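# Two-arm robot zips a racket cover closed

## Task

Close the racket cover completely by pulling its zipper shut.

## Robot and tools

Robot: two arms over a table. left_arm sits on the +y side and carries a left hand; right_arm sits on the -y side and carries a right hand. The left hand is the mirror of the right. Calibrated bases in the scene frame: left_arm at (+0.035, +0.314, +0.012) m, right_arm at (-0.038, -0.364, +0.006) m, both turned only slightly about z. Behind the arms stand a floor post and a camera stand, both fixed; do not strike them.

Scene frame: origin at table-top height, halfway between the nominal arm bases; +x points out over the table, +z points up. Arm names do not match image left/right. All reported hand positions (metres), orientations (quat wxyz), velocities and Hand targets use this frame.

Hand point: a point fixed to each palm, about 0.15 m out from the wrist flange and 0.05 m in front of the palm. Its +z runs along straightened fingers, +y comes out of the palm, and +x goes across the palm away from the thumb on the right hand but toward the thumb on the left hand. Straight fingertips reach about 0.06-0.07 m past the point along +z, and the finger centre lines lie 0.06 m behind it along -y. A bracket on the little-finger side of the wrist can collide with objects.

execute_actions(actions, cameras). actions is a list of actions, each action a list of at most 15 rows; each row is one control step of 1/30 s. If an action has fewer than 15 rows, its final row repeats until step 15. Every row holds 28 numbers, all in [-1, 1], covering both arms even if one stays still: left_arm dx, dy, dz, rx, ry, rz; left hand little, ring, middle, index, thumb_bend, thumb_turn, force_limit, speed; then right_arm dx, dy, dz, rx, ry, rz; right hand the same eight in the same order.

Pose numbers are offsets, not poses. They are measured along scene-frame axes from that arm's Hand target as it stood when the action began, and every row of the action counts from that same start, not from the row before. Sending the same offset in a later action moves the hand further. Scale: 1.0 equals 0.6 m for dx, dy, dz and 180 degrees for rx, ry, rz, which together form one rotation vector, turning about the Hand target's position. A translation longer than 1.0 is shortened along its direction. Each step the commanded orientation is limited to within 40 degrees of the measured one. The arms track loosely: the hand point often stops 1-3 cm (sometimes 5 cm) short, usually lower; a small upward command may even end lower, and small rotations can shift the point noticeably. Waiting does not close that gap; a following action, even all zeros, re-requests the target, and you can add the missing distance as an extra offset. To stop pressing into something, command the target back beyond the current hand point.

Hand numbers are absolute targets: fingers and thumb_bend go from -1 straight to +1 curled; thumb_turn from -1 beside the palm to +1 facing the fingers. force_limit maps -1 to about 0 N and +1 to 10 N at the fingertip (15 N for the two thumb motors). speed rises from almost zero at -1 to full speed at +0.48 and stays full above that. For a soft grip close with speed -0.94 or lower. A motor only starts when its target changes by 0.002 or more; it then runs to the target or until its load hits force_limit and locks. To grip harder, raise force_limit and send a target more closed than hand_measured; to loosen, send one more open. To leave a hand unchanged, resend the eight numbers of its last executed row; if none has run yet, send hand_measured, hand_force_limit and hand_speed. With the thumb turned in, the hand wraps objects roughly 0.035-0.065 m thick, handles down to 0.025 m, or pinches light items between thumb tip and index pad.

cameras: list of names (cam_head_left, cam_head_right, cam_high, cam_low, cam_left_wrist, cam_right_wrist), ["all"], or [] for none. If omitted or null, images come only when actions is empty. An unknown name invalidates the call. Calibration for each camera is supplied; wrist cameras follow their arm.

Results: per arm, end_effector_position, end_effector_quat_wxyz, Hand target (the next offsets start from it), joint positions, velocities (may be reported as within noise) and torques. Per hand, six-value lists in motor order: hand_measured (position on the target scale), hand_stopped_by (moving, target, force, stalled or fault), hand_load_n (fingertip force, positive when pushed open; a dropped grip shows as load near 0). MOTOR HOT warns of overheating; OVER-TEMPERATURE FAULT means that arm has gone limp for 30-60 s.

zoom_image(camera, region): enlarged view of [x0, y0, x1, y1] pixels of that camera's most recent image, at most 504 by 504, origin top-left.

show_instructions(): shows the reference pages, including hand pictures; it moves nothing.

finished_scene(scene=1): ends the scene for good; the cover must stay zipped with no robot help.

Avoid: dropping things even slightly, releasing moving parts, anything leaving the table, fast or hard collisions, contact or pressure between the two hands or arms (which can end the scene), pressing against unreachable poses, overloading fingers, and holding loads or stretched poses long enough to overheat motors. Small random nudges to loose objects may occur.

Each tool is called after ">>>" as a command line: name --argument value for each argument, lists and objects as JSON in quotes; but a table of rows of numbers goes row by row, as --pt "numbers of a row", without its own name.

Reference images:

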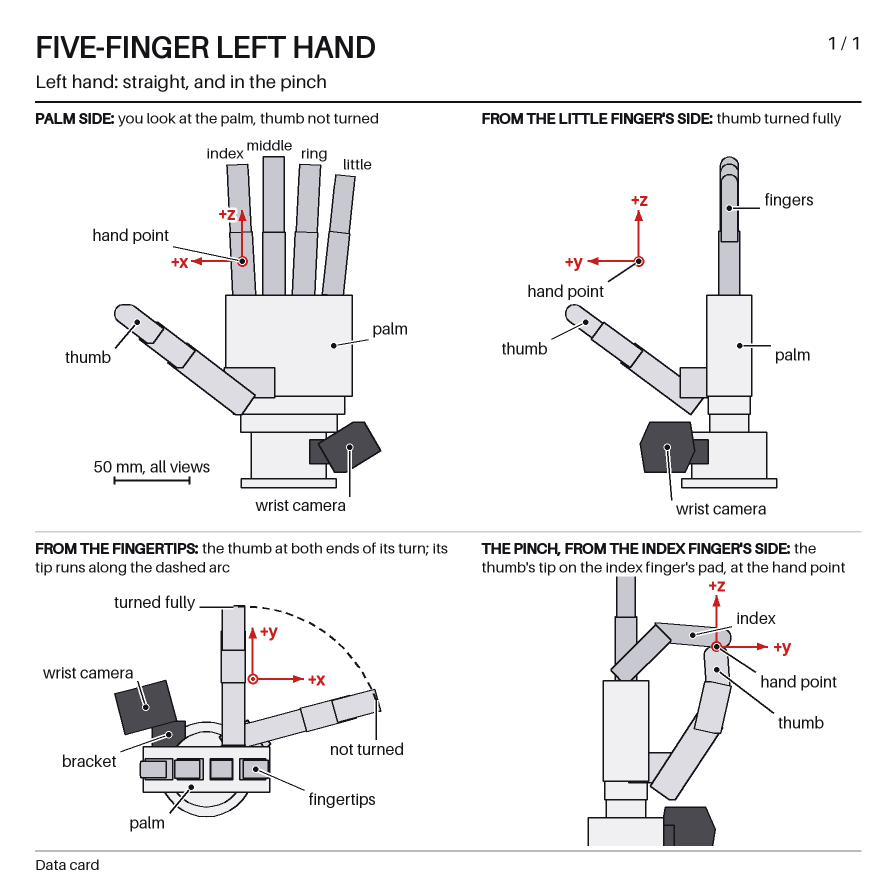

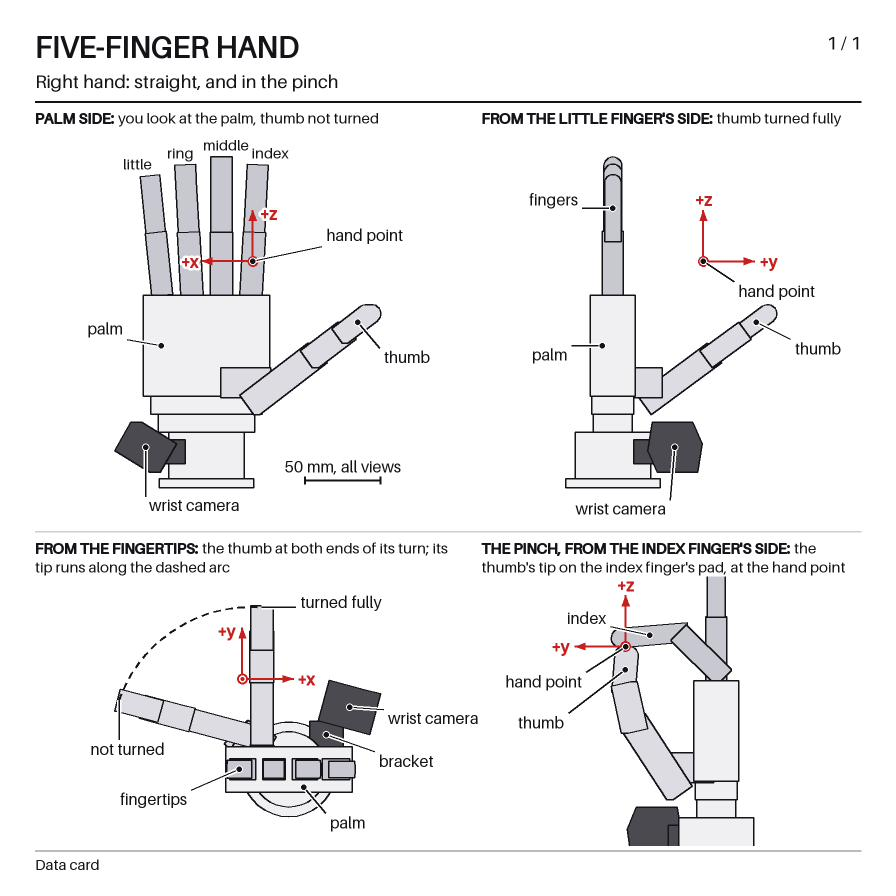

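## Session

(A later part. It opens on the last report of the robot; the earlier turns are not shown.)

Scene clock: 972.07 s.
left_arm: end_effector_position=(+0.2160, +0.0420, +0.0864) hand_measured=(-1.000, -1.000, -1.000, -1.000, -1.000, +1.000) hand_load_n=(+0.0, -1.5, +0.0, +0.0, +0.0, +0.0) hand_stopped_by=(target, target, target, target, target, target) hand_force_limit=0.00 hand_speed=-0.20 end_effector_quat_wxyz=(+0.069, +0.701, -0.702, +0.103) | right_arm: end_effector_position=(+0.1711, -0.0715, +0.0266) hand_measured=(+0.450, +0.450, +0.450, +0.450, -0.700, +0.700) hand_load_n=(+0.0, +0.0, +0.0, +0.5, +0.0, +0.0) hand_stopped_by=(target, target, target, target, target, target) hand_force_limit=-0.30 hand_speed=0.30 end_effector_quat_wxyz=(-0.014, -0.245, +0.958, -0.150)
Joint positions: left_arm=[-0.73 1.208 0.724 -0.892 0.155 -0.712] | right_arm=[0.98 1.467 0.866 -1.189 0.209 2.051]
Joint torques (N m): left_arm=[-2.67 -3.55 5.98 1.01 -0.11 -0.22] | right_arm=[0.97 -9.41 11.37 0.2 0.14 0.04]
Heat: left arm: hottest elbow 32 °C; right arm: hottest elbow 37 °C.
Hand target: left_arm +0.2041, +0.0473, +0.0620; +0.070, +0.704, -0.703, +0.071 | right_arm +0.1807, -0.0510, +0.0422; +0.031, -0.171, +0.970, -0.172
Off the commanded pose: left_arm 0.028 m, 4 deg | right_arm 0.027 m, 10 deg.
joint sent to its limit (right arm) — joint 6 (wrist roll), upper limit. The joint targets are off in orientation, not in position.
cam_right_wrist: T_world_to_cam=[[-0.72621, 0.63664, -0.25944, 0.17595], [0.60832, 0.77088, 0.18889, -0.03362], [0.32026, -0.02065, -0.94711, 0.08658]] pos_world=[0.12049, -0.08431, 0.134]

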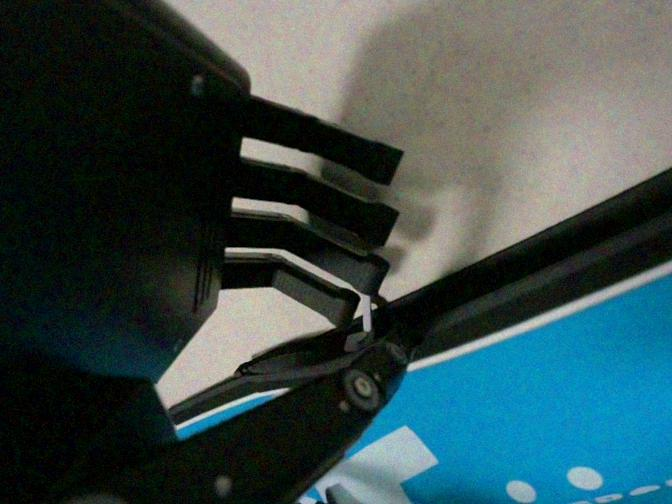

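>>> execute_actions --actions '[[[0,0,0,0,0,0,-1,-1,-1,-1,-1,1,0,-0.2,0.005,0.001,-0.018,0,0,0,0.45,0.45,0.45,0.45,-0.7,0.7,-0.3,0.3]]]' --cameras '["cam_right_wrist"]'

>>> zoom_image --camera "cam_right_wrist" --region '[280, 240, 440, 380]'

Scene clock: 975.73 s.
left_arm: end_effector_position=(+0.2160, +0.0420, +0.0864) hand_measured=(-1.000, -1.000, -1.000, -1.000, -1.000, +1.000) hand_load_n=(+0.0, -1.5, +0.0, +0.0, -0.5, +0.0) hand_stopped_by=(target, target, target, target, target, target) hand_force_limit=0.00 hand_speed=-0.20 end_effector_quat_wxyz=(+0.069, +0.701, -0.702, +0.103) | right_arm: end_effector_position=(+0.1748, -0.0661, +0.0232) hand_measured=(+0.450, +0.450, +0.450, +0.450, -0.700, +0.700) hand_load_n=(+0.0, +0.0, +0.0, +0.0, +0.0, -0.5) hand_stopped_by=(target, target, target, target, target, target) hand_force_limit=-0.30 hand_speed=0.30 end_effector_quat_wxyz=(-0.007, -0.244, +0.959, -0.144)
Joint positions: left_arm=[-0.73 1.208 0.724 -0.892 0.155 -0.712] | right_arm=[0.98 1.477 0.866 -1.161 0.209 2.051]
Joint torques (N m): left_arm=[-2.67 -3.55 5.97 1.01 -0.11 -0.22] | right_arm=[0.73 -8.29 10.63 0.39 0.31 0.04]
Heat: left arm: hottest elbow 32 °C; right arm: hottest elbow 38 °C.
Hand target: left_arm +0.2041, +0.0473, +0.0620; +0.070, +0.704, -0.703, +0.071 | right_arm +0.1837, -0.0503, +0.0314; +0.031, -0.171, +0.970, -0.172
Off the commanded pose: left_arm 0.028 m, 4 deg | right_arm 0.020 m, 10 deg.
joint sent to its limit (right arm) — joint 6 (wrist roll), upper limit. The joint targets are off in orientation, not in position.
cam_right_wrist: T_world_to_cam=[[-0.72359, 0.64035, -0.25761, 0.17408], [0.60634, 0.76805, 0.20605, -0.03961], [0.3298, -0.0071, -0.94402, 0.08135]] pos_world=[0.12316, -0.08047, 0.1298]

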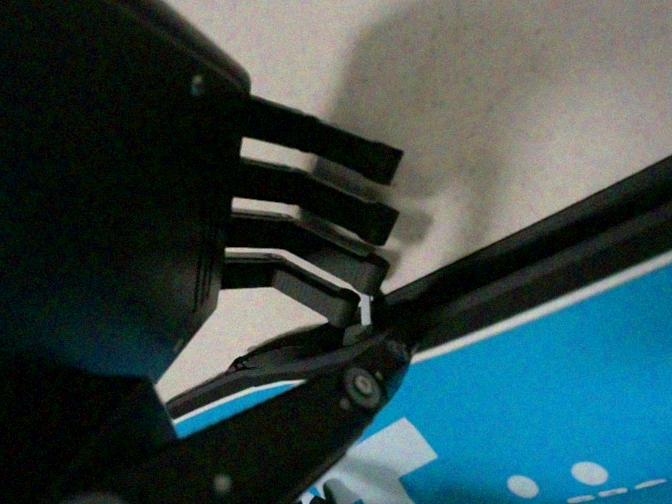

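Scaled by 3.150.

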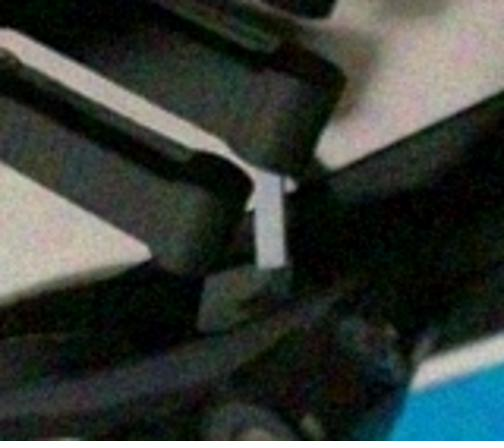

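>>> execute_actions --actions '[[[0,0,0,0,0,0,-1,-1,-1,-1,-1,1,0,-0.2,-0.003,-0.009,-0.021,0,0,0,0.45,0.45,0.45,0.45,-0.7,0.7,-0.3,0.3]]]' --cameras '["cam_right_wrist"]'

>>> zoom_image --camera "cam_right_wrist" --region '[280, 240, 440, 380]'

Scene clock: 978.00 s.
left_arm: end_effector_position=(+0.2160, +0.0420, +0.0863) hand_measured=(-1.000, -1.000, -1.000, -1.000, -1.000, +1.000) hand_load_n=(+0.0, -1.5, +0.0, +0.0, +0.0, +0.0) hand_stopped_by=(target, target, target, target, target, target) hand_force_limit=0.00 hand_speed=-0.20 end_effector_quat_wxyz=(+0.069, +0.701, -0.702, +0.103) | right_arm: end_effector_position=(+0.1803, -0.0591, +0.0193) hand_measured=(+0.450, +0.450, +0.450, +0.450, -0.700, +0.700) hand_load_n=(+0.0, +0.0, +0.0, +0.0, +0.0, -0.5) hand_stopped_by=(target, target, target, target, target, target) hand_force_limit=-0.30 hand_speed=0.30 end_effector_quat_wxyz=(+0.003, -0.243, +0.960, -0.136)
Joint positions: left_arm=[-0.73 1.208 0.724 -0.892 0.155 -0.712] | right_arm=[0.98 1.488 0.866 -1.124 0.211 2.051]
Joint torques (N m): left_arm=[-2.67 -3.55 5.98 1.01 -0.11 -0.22] | right_arm=[0.56 -8.59 7.92 0.49 0.38 0.04]
Heat: left arm: hottest elbow 32 °C; right arm: hottest elbow 38 °C.
Hand target: left_arm +0.2041, +0.0473, +0.0619; +0.070, +0.704, -0.703, +0.071 | right_arm +0.1819, -0.0558, +0.0188; +0.031, -0.171, +0.970, -0.172
Off the commanded pose: left_arm 0.028 m, 4 deg | right_arm 0.004 m, 10 deg.
joint sent to its limit (right arm) — joint 6 (wrist roll), upper limit. The joint targets are off in orientation, not in position.
cam_right_wrist: T_world_to_cam=[[-0.7196, 0.64507, -0.25703, 0.17217], [0.60237, 0.76404, 0.23108, -0.04759], [0.34545, 0.01146, -0.93837, 0.07401]] pos_world=[0.12699, -0.07555, 0.1247]

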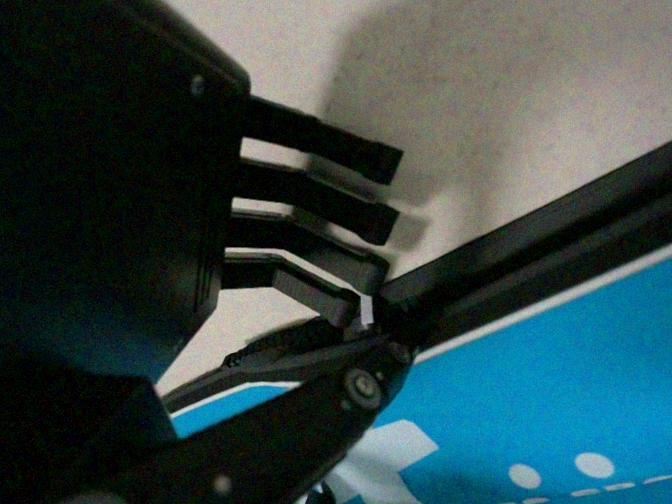

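Scaled by 3.150.

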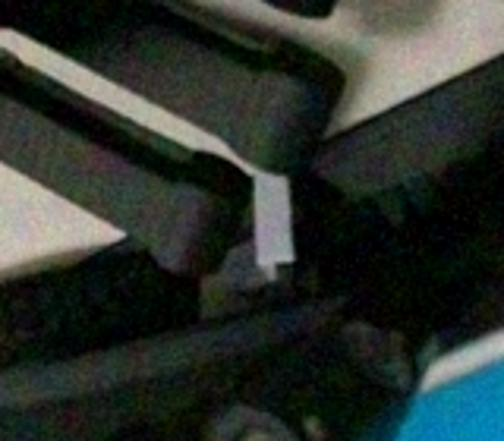

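>>> execute_actions --actions '[[[0,0,0,0,0,0,-1,-1,-1,-1,-1,1,0,-0.2,-0.012,-0.022,-0.016,0,0,0,0.45,0.45,0.45,0.45,-0.7,0.7,-0.3,0.3]]]' --cameras '["cam_right_wrist"]'

>>> zoom_image --camera "cam_right_wrist" --region '[280, 240, 440, 380]'

Scene clock: 982.63 s.
left_arm: end_effector_position=(+0.2160, +0.0420, +0.0863) hand_measured=(-1.000, -1.000, -1.000, -1.000, -1.000, +1.000) hand_load_n=(+0.0, -1.0, +0.0, +0.0, +0.0, +0.0) hand_stopped_by=(target, target, target, target, target, target) hand_force_limit=0.00 hand_speed=-0.20 end_effector_quat_wxyz=(+0.069, +0.701, -0.702, +0.103) | right_arm: end_effector_position=(+0.1712, -0.0733, +0.0045) hand_measured=(+0.450, +0.450, +0.450, +0.450, -0.700, +0.700) hand_load_n=(+0.0, +0.0, +0.0, +0.0, +0.0, +0.0) hand_stopped_by=(target, target, target, target, target, target) hand_force_limit=-0.30 hand_speed=0.30 end_effector_quat_wxyz=(-0.001, -0.244, +0.959, -0.142)
Joint positions: left_arm=[-0.73 1.208 0.724 -0.892 0.155 -0.712] | right_arm=[0.98 1.484 0.812 -1.089 0.214 2.051]
Joint torques (N m): left_arm=[-2.67 -3.55 5.98 1.01 -0.1 -0.22] | right_arm=[0.15 -9.41 7.72 0.4 0.24 0.04]
Heat: left arm: hottest elbow 32 °C; right arm: hottest elbow 38 °C.
Hand target: left_arm +0.2041, +0.0473, +0.0619; +0.070, +0.704, -0.703, +0.071 | right_arm +0.1746, -0.0691, +0.0091; +0.031, -0.171, +0.970, -0.172
Off the commanded pose: left_arm 0.028 m, 4 deg | right_arm 0.007 m, 10 deg.
joint sent to its limit (right arm) — joint 6 (wrist roll), upper limit. The joint targets are off in orientation, not in position.
cam_right_wrist: T_world_to_cam=[[-0.72143, 0.6411, -0.26178, 0.17102], [0.6031, 0.76745, 0.21746, -0.0276], [0.34032, -0.00099, -0.94031, 0.06352]] pos_world=[0.11841, -0.08839, 0.1105]

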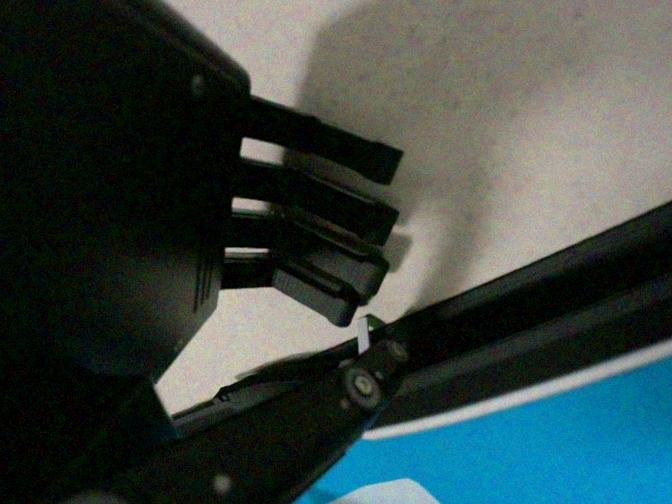

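Scaled by 3.150.

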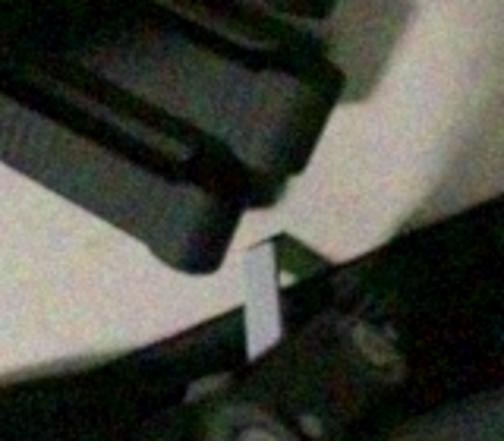

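>>> execute_actions --actions '[[[0,0,0,0,0,0,-1,-1,-1,-1,-1,1,0,-0.2,0.009,0.012,0.001,0,0,0,0.45,0.45,0.45,0.45,-0.7,0.7,-0.3,0.3]]]' --cameras '["cam_right_wrist"]'

>>> zoom_image --camera "cam_right_wrist" --region '[280, 240, 440, 380]'

Scene clock: 985.83 s.
left_arm: end_effector_position=(+0.2160, +0.0420, +0.0863) hand_measured=(-1.000, -1.000, -1.000, -1.000, -1.000, +1.000) hand_load_n=(+0.0, -1.5, -0.5, +0.0, +0.0, +0.0) hand_stopped_by=(target, target, target, target, target, target) hand_force_limit=0.00 hand_speed=-0.20 end_effector_quat_wxyz=(+0.069, +0.701, -0.702, +0.103) | right_arm: end_effector_position=(+0.1711, -0.0734, +0.0041) hand_measured=(+0.450, +0.450, +0.450, +0.450, -0.700, +0.700) hand_load_n=(+0.0, +0.0, +0.0, +0.0, +0.0, +0.0) hand_stopped_by=(target, target, target, target, target, target) hand_force_limit=-0.30 hand_speed=0.30 end_effector_quat_wxyz=(-0.001, -0.244, +0.959, -0.143)
Joint positions: left_arm=[-0.73 1.208 0.724 -0.892 0.155 -0.712] | right_arm=[0.98 1.485 0.812 -1.089 0.214 2.051]
Joint torques (N m): left_arm=[-2.67 -3.55 5.98 1.01 -0.11 -0.22] | right_arm=[0.09 -7.88 9.8 0.29 0.26 0.04]
Heat: left arm: hottest elbow 32 °C; right arm: hottest elbow 38 °C.
Hand target: left_arm +0.2041, +0.0473, +0.0619; +0.070, +0.704, -0.703, +0.071 | right_arm +0.1800, -0.0619, +0.0096; +0.031, -0.171, +0.970, -0.172
Off the commanded pose: left_arm 0.028 m, 4 deg | right_arm 0.016 m, 10 deg.
joint sent to its limit (right arm) — joint 6 (wrist roll), upper limit. The joint targets are off in orientation, not in position.
cam_right_wrist: T_world_to_cam=[[-0.7216, 0.64085, -0.26194, 0.17086], [0.60323, 0.76767, 0.21635, -0.02733], [0.33973, -0.0019, -0.94052, 0.06319]] pos_world=[0.11831, -0.08839, 0.1101]

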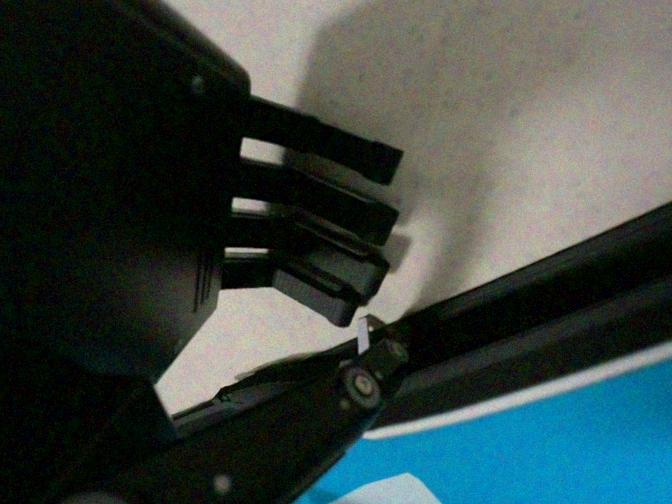

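Scaled by 3.150.

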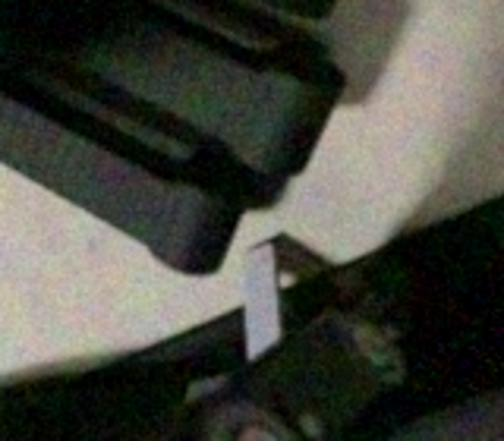

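>>> execute_actions --actions '[[[0,0,0,0,0,0,-1,-1,-1,-1,-1,1,0,-0.2,0.007,0.012,0.002,0,0,0,0.45,0.45,0.45,0.45,-0.7,0.7,-0.3,0.3]]]' --cameras '["cam_right_wrist"]'

>>> zoom_image --camera "cam_right_wrist" --region '[280, 240, 440, 380]'

Scene clock: 987.60 s.
left_arm: end_effector_position=(+0.2160, +0.0420, +0.0863) hand_measured=(-1.000, -1.000, -1.000, -1.000, -1.000, +1.000) hand_load_n=(+0.0, -1.0, +0.0, +0.0, +0.0, +0.0) hand_stopped_by=(target, target, target, target, target, target) hand_force_limit=0.00 hand_speed=-0.20 end_effector_quat_wxyz=(+0.069, +0.701, -0.702, +0.103) | right_arm: end_effector_position=(+0.1742, -0.0690, +0.0040) hand_measured=(+0.450, +0.450, +0.450, +0.450, -0.700, +0.700) hand_load_n=(+0.0, +0.0, +0.0, +0.0, +0.0, +0.0) hand_stopped_by=(target, target, target, target, target, target) hand_force_limit=-0.30 hand_speed=0.30 end_effector_quat_wxyz=(-0.001, -0.244, +0.959, -0.142)
Joint positions: left_arm=[-0.73 1.208 0.724 -0.892 0.155 -0.712] | right_arm=[0.98 1.498 0.826 -1.089 0.214 2.051]
Joint torques (N m): left_arm=[-2.67 -3.55 5.98 1.01 -0.11 -0.22] | right_arm=[0.26 -7.71 10.65 0.08 0.25 0.04]
Heat: left arm: hottest elbow 32 °C; right arm: hottest elbow 38 °C.
Hand target: left_arm +0.2041, +0.0473, +0.0619; +0.070, +0.704, -0.703, +0.071 | right_arm +0.1842, -0.0547, +0.0110; +0.031, -0.171, +0.970, -0.172
Off the commanded pose: left_arm 0.028 m, 4 deg | right_arm 0.019 m, 10 deg.
joint sent to its limit (right arm) — joint 6 (wrist roll), upper limit. The joint targets are off in orientation, not in position.
cam_right_wrist: T_world_to_cam=[[-0.72143, 0.6411, -0.26178, 0.17027], [0.6031, 0.76745, 0.21746, -0.03258], [0.34032, -0.00099, -0.94031, 0.06194]] pos_world=[0.12141, -0.08409, 0.1099]

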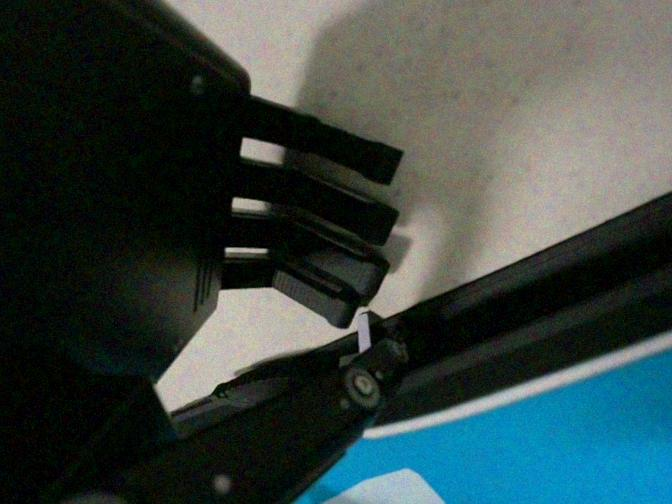

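Scaled by 3.150.

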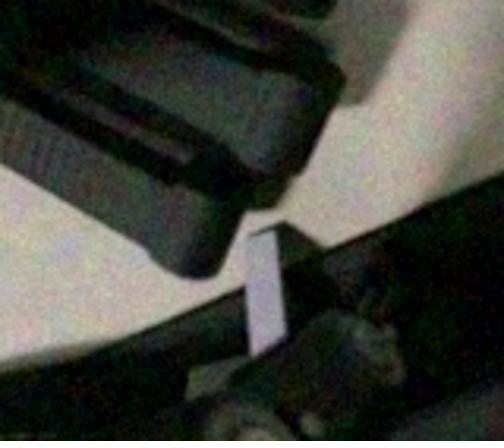

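>>> execute_actions --actions '[[[0,0,0,0,0,0,-1,-1,-1,-1,-1,1,0,-0.2,0,0,0,0,0,0,0.45,0.45,0.45,0.45,-0.55,0.75,-0.3,-0.2]]]' --cameras '["cam_right_wrist"]'

>>> zoom_image --camera "cam_right_wrist" --region '[280, 240, 440, 380]'

Scene clock: 1000.43 s.
left_arm: end_effector_position=(+0.2160, +0.0420, +0.0863) hand_measured=(-1.000, -1.000, -1.000, -1.000, -1.000, +1.000) hand_load_n=(+0.5, -1.5, +0.0, +0.0, -0.5, +0.0) hand_stopped_by=(target, target, target, target, target, target) hand_force_limit=0.00 hand_speed=-0.20 end_effector_quat_wxyz=(+0.069, +0.701, -0.702, +0.103) | right_arm: end_effector_position=(+0.1742, -0.0690, +0.0040) hand_measured=(+0.450, +0.450, +0.450, +0.450, -0.550, +0.750) hand_load_n=(+0.0, +0.0, +0.0, -0.5, +0.0, +0.0) hand_stopped_by=(target, target, target, target, target, target) hand_force_limit=-0.30 hand_speed=-0.20 end_effector_quat_wxyz=(-0.001, -0.244, +0.959, -0.142)
Joint positions: left_arm=[-0.73 1.208 0.724 -0.892 0.155 -0.712] | right_arm=[0.98 1.498 0.826 -1.089 0.214 2.051]
Joint torques (N m): left_arm=[-2.67 -3.55 5.98 1.01 -0.11 -0.22] | right_arm=[0.26 -7.71 10.65 0.06 0.25 0.04]
Heat: left arm: hottest elbow 32 °C; right arm: hottest elbow 38 °C.
Hand target: left_arm +0.2041, +0.0473, +0.0619; +0.070, +0.704, -0.703, +0.071 | right_arm +0.1842, -0.0547, +0.0110; +0.031, -0.171, +0.970, -0.172
Off the commanded pose: left_arm 0.028 m, 4 deg | right_arm 0.019 m, 10 deg.
joint sent to its limit (right arm) — joint 6 (wrist roll), upper limit. The joint targets are off in orientation, not in position.
cam_right_wrist: T_world_to_cam=[[-0.72143, 0.6411, -0.26178, 0.17027], [0.6031, 0.76745, 0.21746, -0.03258], [0.34032, -0.00099, -0.94031, 0.06194]] pos_world=[0.12141, -0.08409, 0.1099]

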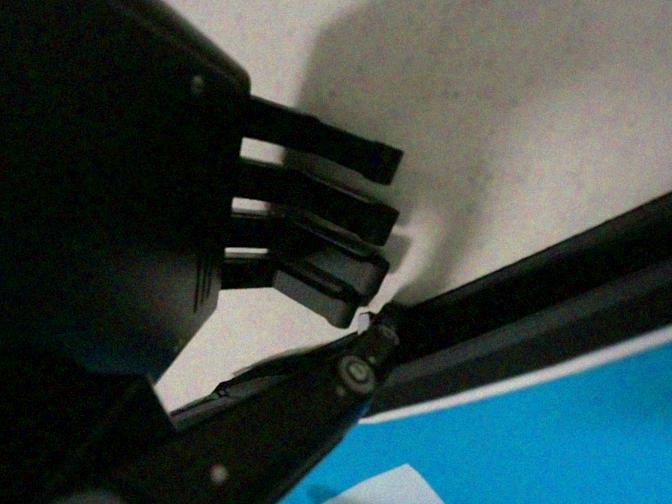

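Scaled by 3.150.

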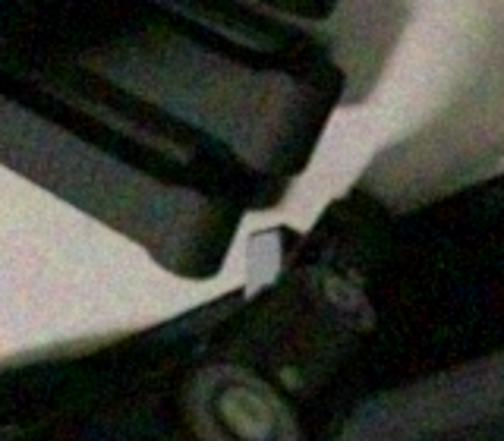

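>>> execute_actions --actions '[[[0,0,0,0,0,0,-1,-1,-1,-1,-1,1,0,-0.2,0.007,0.012,0.001,0,0,0,0.45,0.45,0.45,0.45,-0.55,0.75,-0.3,-0.2]]]' --cameras '["cam_right_wrist"]'

>>> zoom_image --camera "cam_right_wrist" --region '[280, 240, 440, 380]'

Scene clock: 1003.10 s.
left_arm: end_effector_position=(+0.2160, +0.0420, +0.0863) hand_measured=(-1.000, -1.000, -1.000, -1.000, -1.000, +1.000) hand_load_n=(+0.0, -1.5, +0.0, +0.0, +0.0, +0.0) hand_stopped_by=(target, target, target, target, target, target) hand_force_limit=0.00 hand_speed=-0.20 end_effector_quat_wxyz=(+0.069, +0.701, -0.702, +0.103) | right_arm: end_effector_position=(+0.1793, -0.0618, +0.0041) hand_measured=(+0.450, +0.450, +0.450, +0.450, -0.550, +0.750) hand_load_n=(+0.0, +0.0, +0.0, -0.5, +0.0, -0.5) hand_stopped_by=(target, target, target, target, target, target) hand_force_limit=-0.30 hand_speed=-0.20 end_effector_quat_wxyz=(+0.000, -0.244, +0.959, -0.141)
Joint positions: left_arm=[-0.73 1.208 0.724 -0.892 0.155 -0.712] | right_arm=[0.98 1.517 0.848 -1.089 0.214 2.051]
Joint torques (N m): left_arm=[-2.67 -3.6 5.97 1.01 -0.11 -0.22] | right_arm=[0.44 -8.06 10.78 -0.09 0.26 0.04]
Heat: left arm: hottest elbow 32 °C; right arm: hottest elbow 38 °C.
Hand target: left_arm +0.2041, +0.0473, +0.0619; +0.070, +0.704, -0.703, +0.071 | right_arm +0.1884, -0.0475, +0.0114; +0.031, -0.171, +0.970, -0.172
Off the commanded pose: left_arm 0.028 m, 4 deg | right_arm 0.019 m, 10 deg.
joint sent to its limit (right arm) — joint 6 (wrist roll), upper limit. The joint targets are off in orientation, not in position.
cam_right_wrist: T_world_to_cam=[[-0.72098, 0.64173, -0.26147, 0.16928], [0.60265, 0.76693, 0.22052, -0.04122], [0.34204, 0.00141, -0.93968, 0.06018]] pos_world=[0.1263, -0.0771, 0.1099]

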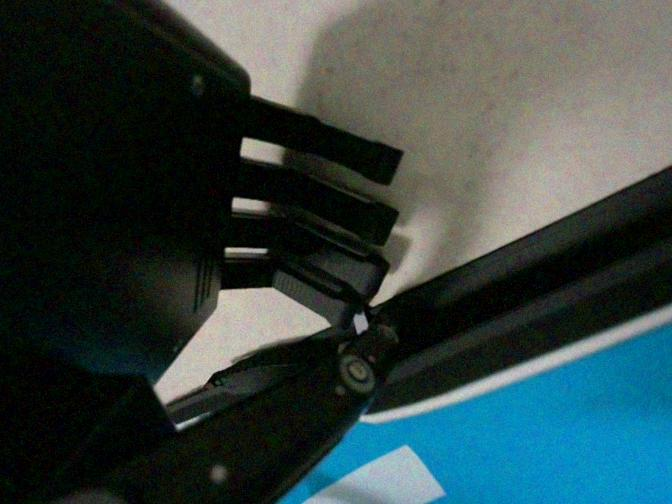

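Scaled by 3.150.

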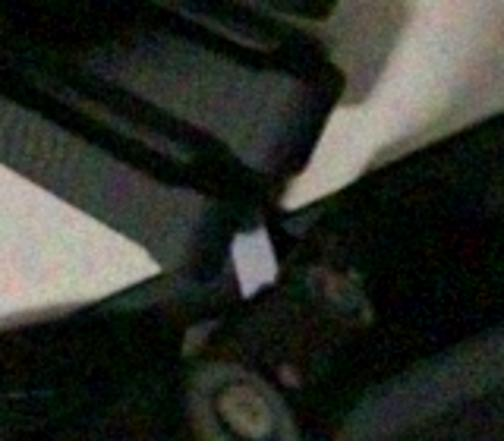

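>>> execute_actions --actions '[[[0,0,0,0,0,0,-1,-1,-1,-1,-1,1,0,-0.2,0.0,0.0,0,0,0,0,0.45,0.45,0.45,0.45,-0.1,0.75,0,-0.8]],[[0,0,0,0,0,0,-1,-1,-1,-1,-1,1,0,-0.2,0.0,0.0,0,0,0,0,0.45,0.45,0.45,0.45,-0.1,0.75,0,-0.8]],[[0,0,0,0,0,0,-1,-1,-1,-1,-1,1,0,-0.2,0.0,0.0,0,0,0,0,0.45,0.45,0.45,0.45,-0.1,0.75,0,-0.8]]]' --cameras '["cam_right_wrist"]'

>>> zoom_image --camera "cam_right_wrist" --region '[280, 240, 440, 380]'

Scene clock: 1006.63 s.
left_arm: end_effector_position=(+0.2160, +0.0420, +0.0863) hand_measured=(-1.000, -1.000, -1.000, -1.000, -1.000, +1.000) hand_load_n=(+0.0, -1.0, +0.0, +0.0, +0.0, +0.0) hand_stopped_by=(target, target, target, target, target, target) hand_force_limit=0.00 hand_speed=-0.20 end_effector_quat_wxyz=(+0.069, +0.701, -0.702, +0.103) | right_arm: end_effector_position=(+0.1796, -0.0613, +0.0043) hand_measured=(+0.450, +0.450, +0.450, +0.450, -0.290, +0.750) hand_load_n=(+0.0, +0.0, +0.0, +0.0, +7.5, +0.0) hand_stopped_by=(target, target, target, target, force, target) hand_force_limit=0.00 hand_speed=-0.80 end_effector_quat_wxyz=(+0.001, -0.244, +0.960, -0.141)
Joint positions: left_arm=[-0.73 1.208 0.724 -0.892 0.155 -0.712] | right_arm=[0.98 1.517 0.849 -1.089 0.214 2.051]
Joint torques (N m): left_arm=[-2.67 -3.55 5.98 1.01 -0.11 -0.22] | right_arm=[0.44 -8.12 10.71 -0.09 0.26 0.04]
Heat: left arm: hottest elbow 32 °C; right arm: hottest elbow 38 °C.
Hand target: left_arm +0.2041, +0.0473, +0.0619; +0.070, +0.704, -0.703, +0.071 | right_arm +0.1884, -0.0474, +0.0116; +0.031, -0.171, +0.970, -0.172
Off the commanded pose: left_arm 0.028 m, 4 deg | right_arm 0.018 m, 10 deg.
joint sent to its limit (right arm) — joint 6 (wrist roll), upper limit. The joint targets are off in orientation, not in position.
cam_right_wrist: T_world_to_cam=[[-0.72084, 0.64191, -0.26141, 0.16928], [0.6026, 0.76678, 0.22119, -0.04183], [0.34243, 0.00192, -0.93954, 0.06024]] pos_world=[0.1266, -0.07671, 0.1101]

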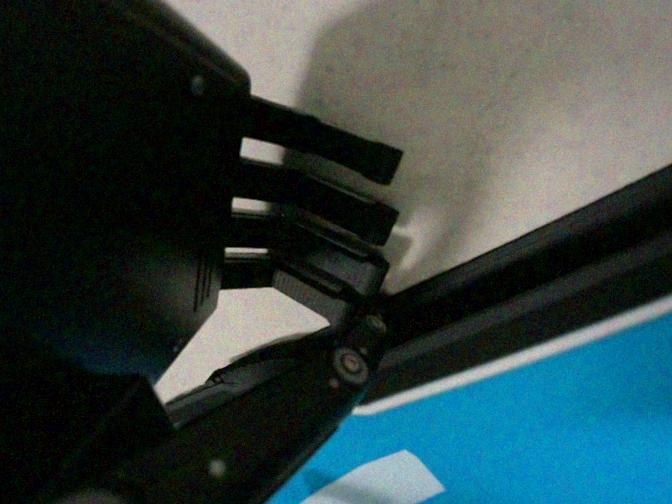

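Scaled by 3.150.

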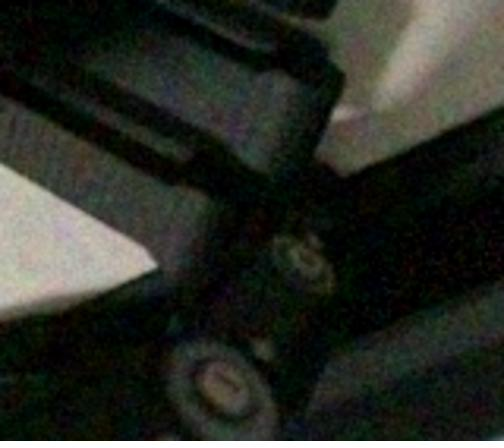

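>>> execute_actions --actions '[[[0,0,0,0,0,0,-1,-1,-1,-1,-1,1,0,-0.2,-0.03,-0.005,0.002,0,0,0,0.45,0.45,0.45,0.45,-0.1,0.75,0,-0.8]]]' --cameras '["cam_right_wrist"]'

>>> zoom_image --camera "cam_right_wrist" --region '[200, 240, 440, 400]'

Scene clock: 1010.70 s.
left_arm: end_effector_position=(+0.2160, +0.0420, +0.0863) hand_measured=(-1.000, -1.000, -1.000, -1.000, -1.000, +1.000) hand_load_n=(+0.0, -1.0, +0.0, +0.0, +0.0, +0.0) hand_stopped_by=(target, target, target, target, target, target) hand_force_limit=0.00 hand_speed=-0.20 end_effector_quat_wxyz=(+0.069, +0.701, -0.702, +0.103) | right_arm: end_effector_position=(+0.1717, -0.0554, +0.0052) hand_measured=(+0.450, +0.450, +0.450, +0.450, -0.290, +0.750) hand_load_n=(+0.0, +0.0, +0.0, +0.0, +7.5, +0.0) hand_stopped_by=(target, target, target, target, force, target) hand_force_limit=0.00 hand_speed=-0.80 end_effector_quat_wxyz=(-0.001, -0.253, +0.958, -0.135)
Joint positions: left_arm=[-0.73 1.208 0.724 -0.892 0.155 -0.712] | right_arm=[0.999 1.514 0.849 -1.089 0.201 2.051]
Joint torques (N m): left_arm=[-2.67 -3.55 5.98 1.01 -0.11 -0.22] | right_arm=[0.91 -10.46 8.05 -0.23 0.12 0.04]
Heat: left arm: hottest elbow 32 °C; right arm: hottest elbow 38 °C.
Hand target: left_arm +0.2041, +0.0473, +0.0619; +0.070, +0.704, -0.703, +0.071 | right_arm +0.1704, -0.0504, +0.0128; +0.031, -0.171, +0.970, -0.172
Off the commanded pose: left_arm 0.028 m, 4 deg | right_arm 0.009 m, 11 deg.
joint sent to its limit (right arm) — joint 6 (wrist roll), upper limit. The joint targets are off in orientation, not in position.
cam_right_wrist: T_world_to_cam=[[-0.73401, 0.63189, -0.24887, 0.16164], [0.59142, 0.77488, 0.22313, -0.03947], [0.33383, 0.01659, -0.94249, 0.06608]] pos_world=[0.11993, -0.07265, 0.11131]

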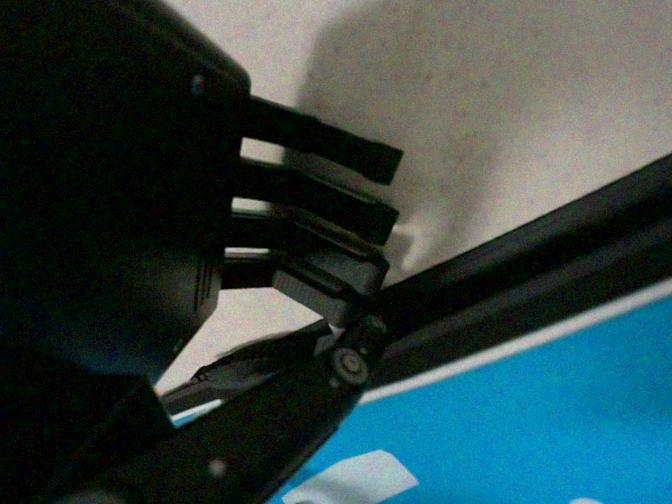

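Scaled by 2.100.

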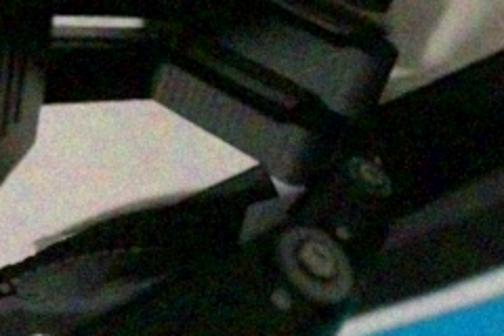

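>>> zoom_image --camera "cam_right_wrist" --region '[290, 290, 400, 380]'

>>> execute_actions --actions '[[[0,0,0,0,0,0,-1,-1,-1,-1,-1,1,0,-0.2,-0.025,0.006,0.002,0,0,0,0.45,0.45,0.45,0.45,-0.1,0.75,0,-0.8]]]' --cameras '["cam_right_wrist"]'

>>> zoom_image --camera "cam_right_wrist" --region '[200, 240, 440, 400]'

Scaled by 4.582.

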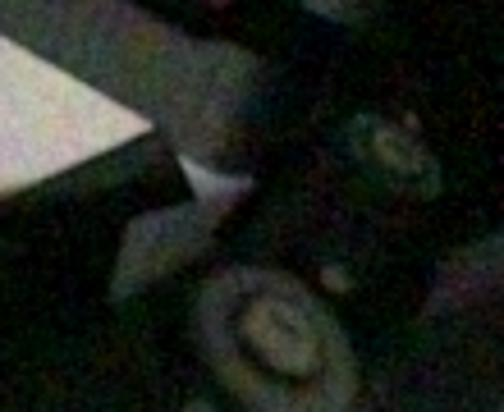

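Scene clock: 1013.97 s.
left_arm: end_effector_position=(+0.2160, +0.0420, +0.0863) hand_measured=(-1.000, -1.000, -1.000, -1.000, -1.000, +1.000) hand_load_n=(+0.0, -1.0, -0.5, +0.0, +0.0, +0.0) hand_stopped_by=(target, target, target, target, target, target) hand_force_limit=0.00 hand_speed=-0.20 end_effector_quat_wxyz=(+0.069, +0.701, -0.702, +0.103) | right_arm: end_effector_position=(+0.1568, -0.0508, +0.0071) hand_measured=(+0.450, +0.450, +0.450, +0.450, -0.290, +0.750) hand_load_n=(+0.0, +0.0, +0.0, +0.0, +7.5, +0.0) hand_stopped_by=(target, target, target, target, force, target) hand_force_limit=0.00 hand_speed=-0.80 end_effector_quat_wxyz=(-0.006, -0.266, +0.955, -0.129)
Joint positions: left_arm=[-0.73 1.208 0.724 -0.892 0.155 -0.712] | right_arm=[1.03 1.501 0.84 -1.094 0.182 2.051]
Joint torques (N m): left_arm=[-2.73 -3.55 5.98 1.01 -0.11 -0.22] | right_arm=[0.79 -10.11 8.03 -0.25 0.11 0.04]
Heat: left arm: hottest elbow 32 °C; right arm: hottest elbow 38 °C.
Hand target: left_arm +0.2041, +0.0473, +0.0619; +0.070, +0.704, -0.703, +0.071 | right_arm +0.1555, -0.0469, +0.0140; +0.031, -0.171, +0.970, -0.172
Off the commanded pose: left_arm 0.028 m, 4 deg | right_arm 0.008 m, 13 deg.
joint sent to its limit (right arm) — joint 6 (wrist roll), upper limit. The joint targets are off in orientation, not in position.
cam_right_wrist: T_world_to_cam=[[-0.75447, 0.61458, -0.23037, 0.15036], [0.5743, 0.78808, 0.22159, -0.03129], [0.31773, 0.03488, -0.94754, 0.07625]] pos_world=[0.10718, -0.07041, 0.11382]

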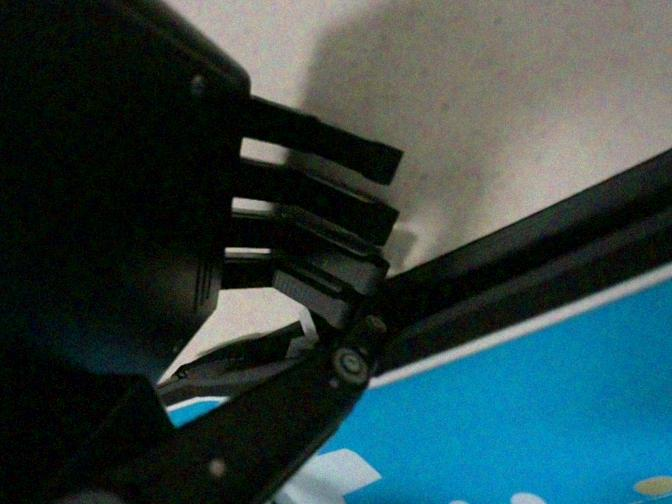

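Scaled by 2.100.

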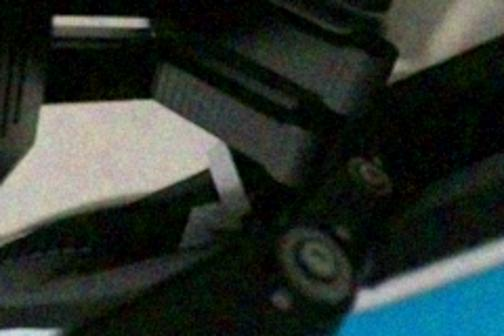

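>>> execute_actions --actions '[[[0,0,0,0,0,0,-1,-1,-1,-1,-1,1,0,-0.2,0,0,0,0,0,0,0.45,0.45,0.45,0.45,-0.7,0.7,-0.3,0.2]],[[0,0,0,0,0,0,-1,-1,-1,-1,-1,1,0,-0.2,-0.01,-0.01,0.06,0,0,0,0.45,0.45,0.45,0.45,-0.7,0.7,-0.3,0.2]],[[0,0,0,0,0,0,-1,-1,-1,-1,-1,1,0,-0.2,0.02,-0.05,0.0,-0.078,-0.0285,0,0.45,0.45,0.45,0.45,-0.7,0.7,-0.3,0.2]]]' --cameras '["cam_right_wrist","cam_low"]'

>>> zoom_image --camera "cam_right_wrist" --region '[280, 240, 480, 400]'

Scene clock: 1024.67 s.
left_arm: end_effector_position=(+0.2160, +0.0420, +0.0863) hand_measured=(-1.000, -1.000, -1.000, -1.000, -1.000, +1.000) hand_load_n=(+0.0, -1.5, +0.0, +0.0, +0.0, +0.0) hand_stopped_by=(target, target, target, target, target, target) hand_force_limit=0.00 hand_speed=-0.20 end_effector_quat_wxyz=(+0.069, +0.701, -0.702, +0.103) | right_arm: end_effector_position=(+0.1548, -0.0990, +0.0380) hand_measured=(+0.450, +0.450, +0.450, +0.450, -0.700, +0.700) hand_load_n=(+0.0, +0.0, +0.0, +0.0, +0.0, +0.0) hand_stopped_by=(target, target, target, target, target, target) hand_force_limit=-0.30 hand_speed=0.20 end_effector_quat_wxyz=(+0.000, -0.290, +0.929, -0.230)
Joint positions: left_arm=[-0.73 1.208 0.724 -0.892 0.155 -0.712] | right_arm=[1.051 1.441 0.861 -1.313 0.34 2.051]
Joint torques (N m): left_arm=[-2.67 -3.55 5.98 1.01 -0.11 -0.22] | right_arm=[0.91 -7.88 11.44 -0.59 0.39 0.04]
Heat: left arm: hottest elbow 32 °C; right arm: hottest elbow 38 °C.
Hand target: left_arm +0.2041, +0.0473, +0.0619; +0.070, +0.704, -0.703, +0.071 | right_arm +0.1615, -0.0828, +0.0500; +0.053, -0.166, +0.939, -0.296
Off the commanded pose: left_arm 0.028 m, 4 deg | right_arm 0.021 m, 17 deg.
joint sent to its limit (right arm) — joint 6 (wrist roll), upper limit. The joint targets are off in orientation, not in position.
cam_right_wrist: T_world_to_cam=[[-0.77078, 0.50683, -0.38602, 0.18352], [0.51478, 0.85244, 0.09134, 0.02154], [0.37535, -0.12832, -0.91796, 0.08166]] pos_world=[0.09971, -0.1009, 0.14383]
Images, in order (width x height): cam_low 672x504, cam_right_wrist 672x504.

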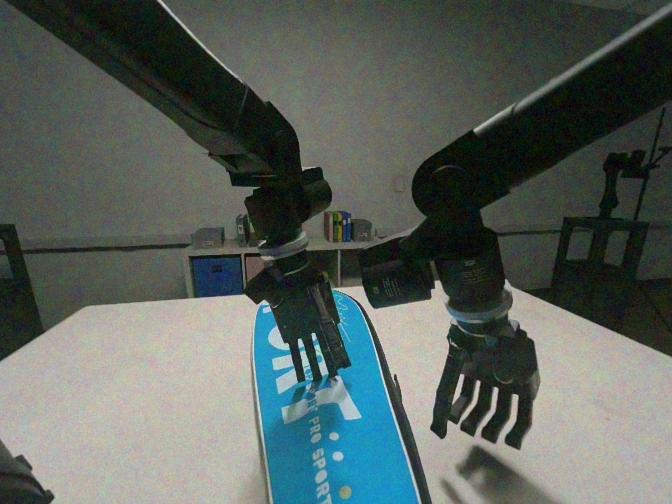

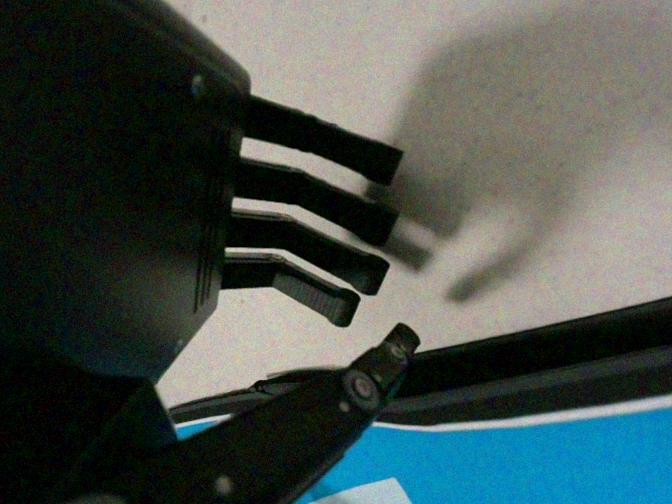

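Scaled by 2.520.

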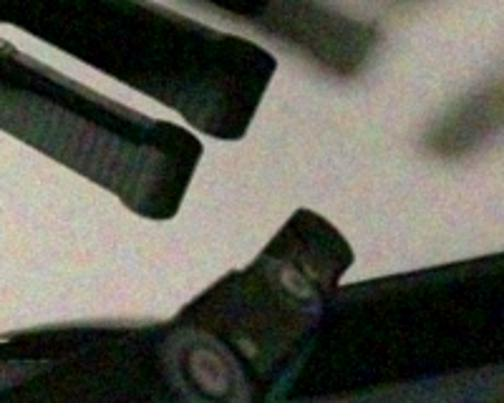

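>>> execute_actions --actions '[[[0,0,0,0,0,0,-1,-1,-1,-1,-1,1,0,-0.2,0.05,0,0,0,0,0,0.45,0.45,0.45,0.45,-0.7,0.7,-0.3,0.2]]]' --cameras '["cam_right_wrist"]'

>>> zoom_image --camera "cam_right_wrist" --region '[300, 260, 500, 420]'

Scene clock: 1027.27 s.
left_arm: end_effector_position=(+0.2160, +0.0420, +0.0863) hand_measured=(-1.000, -1.000, -1.000, -1.000, -1.000, +1.000) hand_load_n=(+0.0, -1.0, +0.0, +0.0, +0.0, +0.0) hand_stopped_by=(target, target, target, target, target, target) hand_force_limit=0.00 hand_speed=-0.20 end_effector_quat_wxyz=(+0.069, +0.701, -0.702, +0.103) | right_arm: end_effector_position=(+0.1820, -0.0958, +0.0405) hand_measured=(+0.450, +0.450, +0.450, +0.450, -0.700, +0.700) hand_load_n=(+0.0, +0.0, +0.0, +0.0, +0.0, +0.0) hand_stopped_by=(target, target, target, target, target, target) hand_force_limit=-0.30 hand_speed=0.20 end_effector_quat_wxyz=(+0.011, -0.274, +0.931, -0.243)
Joint positions: left_arm=[-0.73 1.208 0.724 -0.892 0.155 -0.712] | right_arm=[1.013 1.48 0.908 -1.314 0.383 2.051]
Joint torques (N m): left_arm=[-2.67 -3.6 5.98 1.01 -0.11 -0.22] | right_arm=[0.15 -8.53 10.91 -0.24 0.44 0.04]
Heat: left arm: hottest elbow 32 °C; right arm: hottest elbow 38 °C.
Hand target: left_arm +0.2041, +0.0473, +0.0619; +0.070, +0.704, -0.703, +0.071 | right_arm +0.1915, -0.0828, +0.0499; +0.053, -0.166, +0.939, -0.296
Off the commanded pose: left_arm 0.028 m, 4 deg | right_arm 0.019 m, 15 deg.
joint sent to its limit (right arm) — joint 6 (wrist roll), upper limit. The joint targets are off in orientation, not in position.
cam_right_wrist: T_world_to_cam=[[-0.74285, 0.51892, -0.42296, 0.20133], [0.53255, 0.8409, 0.09637, 0.00013], [0.40568, -0.15366, -0.90101, 0.06552]] pos_world=[0.1229, -0.09451, 0.14418]

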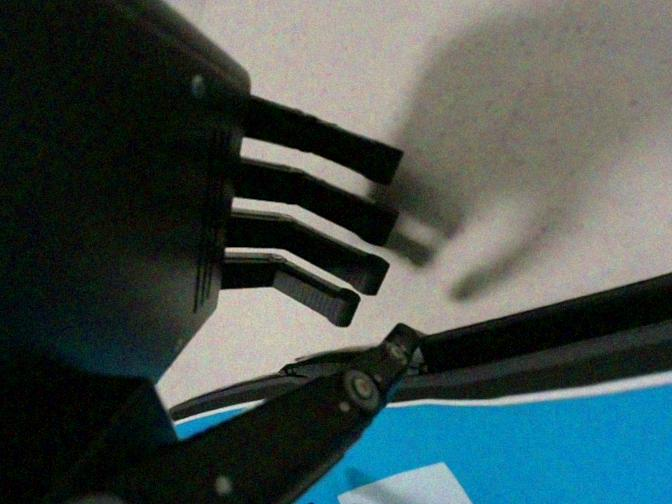

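Scaled by 2.520.

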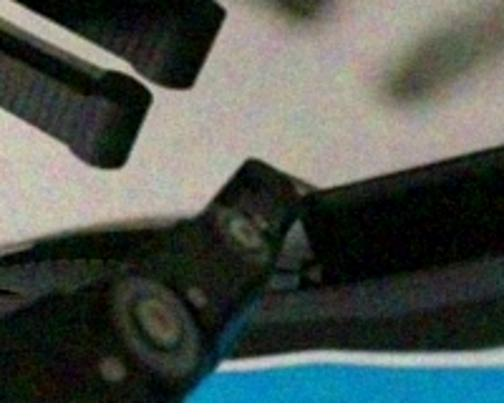

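>>> execute_actions --actions '[[[0,0,0,0,0,0,-1,-1,-1,-1,-1,1,0,-0.2,0.035,0,0,0,0,0,0.45,0.45,0.45,0.45,-0.7,0.7,-0.3,0.2]]]' --cameras '["cam_right_wrist"]'

>>> zoom_image --camera "cam_right_wrist" --region '[380, 260, 540, 400]'

Scene clock: 1030.10 s.
left_arm: end_effector_position=(+0.2160, +0.0420, +0.0863) hand_measured=(-1.000, -1.000, -1.000, -1.000, -1.000, +1.000) hand_load_n=(+0.0, -1.0, -0.5, +0.0, +0.0, +0.0) hand_stopped_by=(target, target, target, target, target, target) hand_force_limit=0.00 hand_speed=-0.20 end_effector_quat_wxyz=(+0.069, +0.701, -0.702, +0.103) | right_arm: end_effector_position=(+0.2008, -0.0970, +0.0399) hand_measured=(+0.450, +0.450, +0.450, +0.450, -0.700, +0.700) hand_load_n=(+0.0, +0.0, +0.0, +0.0, +0.0, +0.0) hand_stopped_by=(target, target, target, target, target, target) hand_force_limit=-0.30 hand_speed=0.20 end_effector_quat_wxyz=(+0.016, -0.261, +0.932, -0.253)
Joint positions: left_arm=[-0.73 1.208 0.724 -0.892 0.155 -0.712] | right_arm=[0.982 1.509 0.935 -1.314 0.41 2.051]
Joint torques (N m): left_arm=[-2.67 -3.55 5.98 1.01 -0.11 -0.22] | right_arm=[0.09 -9 11.12 -0.08 0.45 0.04]
Heat: left arm: hottest elbow 32 °C; right arm: hottest elbow 38 °C.
Hand target: left_arm +0.2041, +0.0473, +0.0619; +0.070, +0.704, -0.703, +0.071 | right_arm +0.2125, -0.0828, +0.0499; +0.053, -0.166, +0.939, -0.296
Off the commanded pose: left_arm 0.028 m, 4 deg | right_arm 0.021 m, 13 deg.
joint sent to its limit (right arm) — joint 6 (wrist roll), upper limit. The joint targets are off in orientation, not in position.
cam_right_wrist: T_world_to_cam=[[-0.72204, 0.52881, -0.44611, 0.21328], [0.54965, 0.83006, 0.09431, -0.01328], [0.42017, -0.17711, -0.88999, 0.05151]] pos_world=[0.13966, -0.09263, 0.14224]

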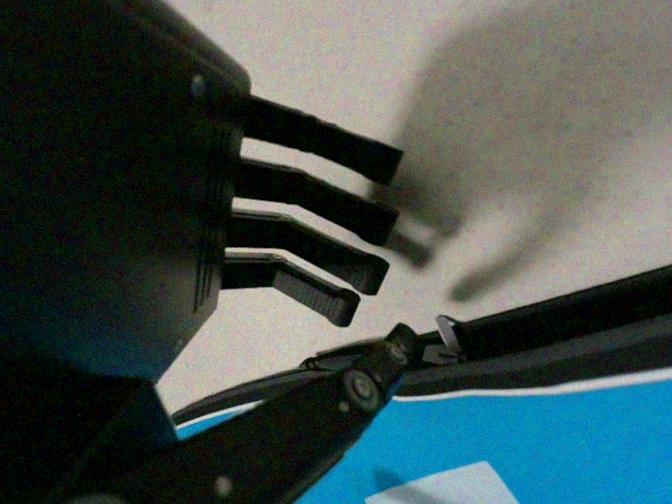

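Scaled by 3.150.

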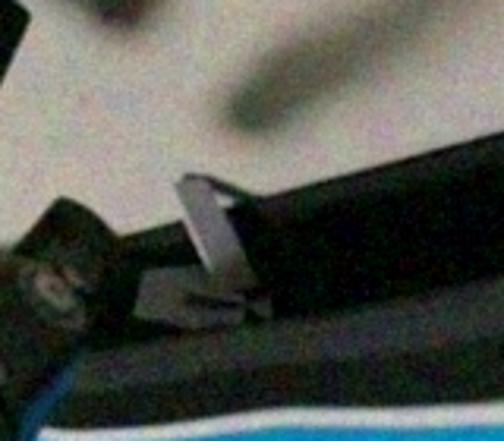

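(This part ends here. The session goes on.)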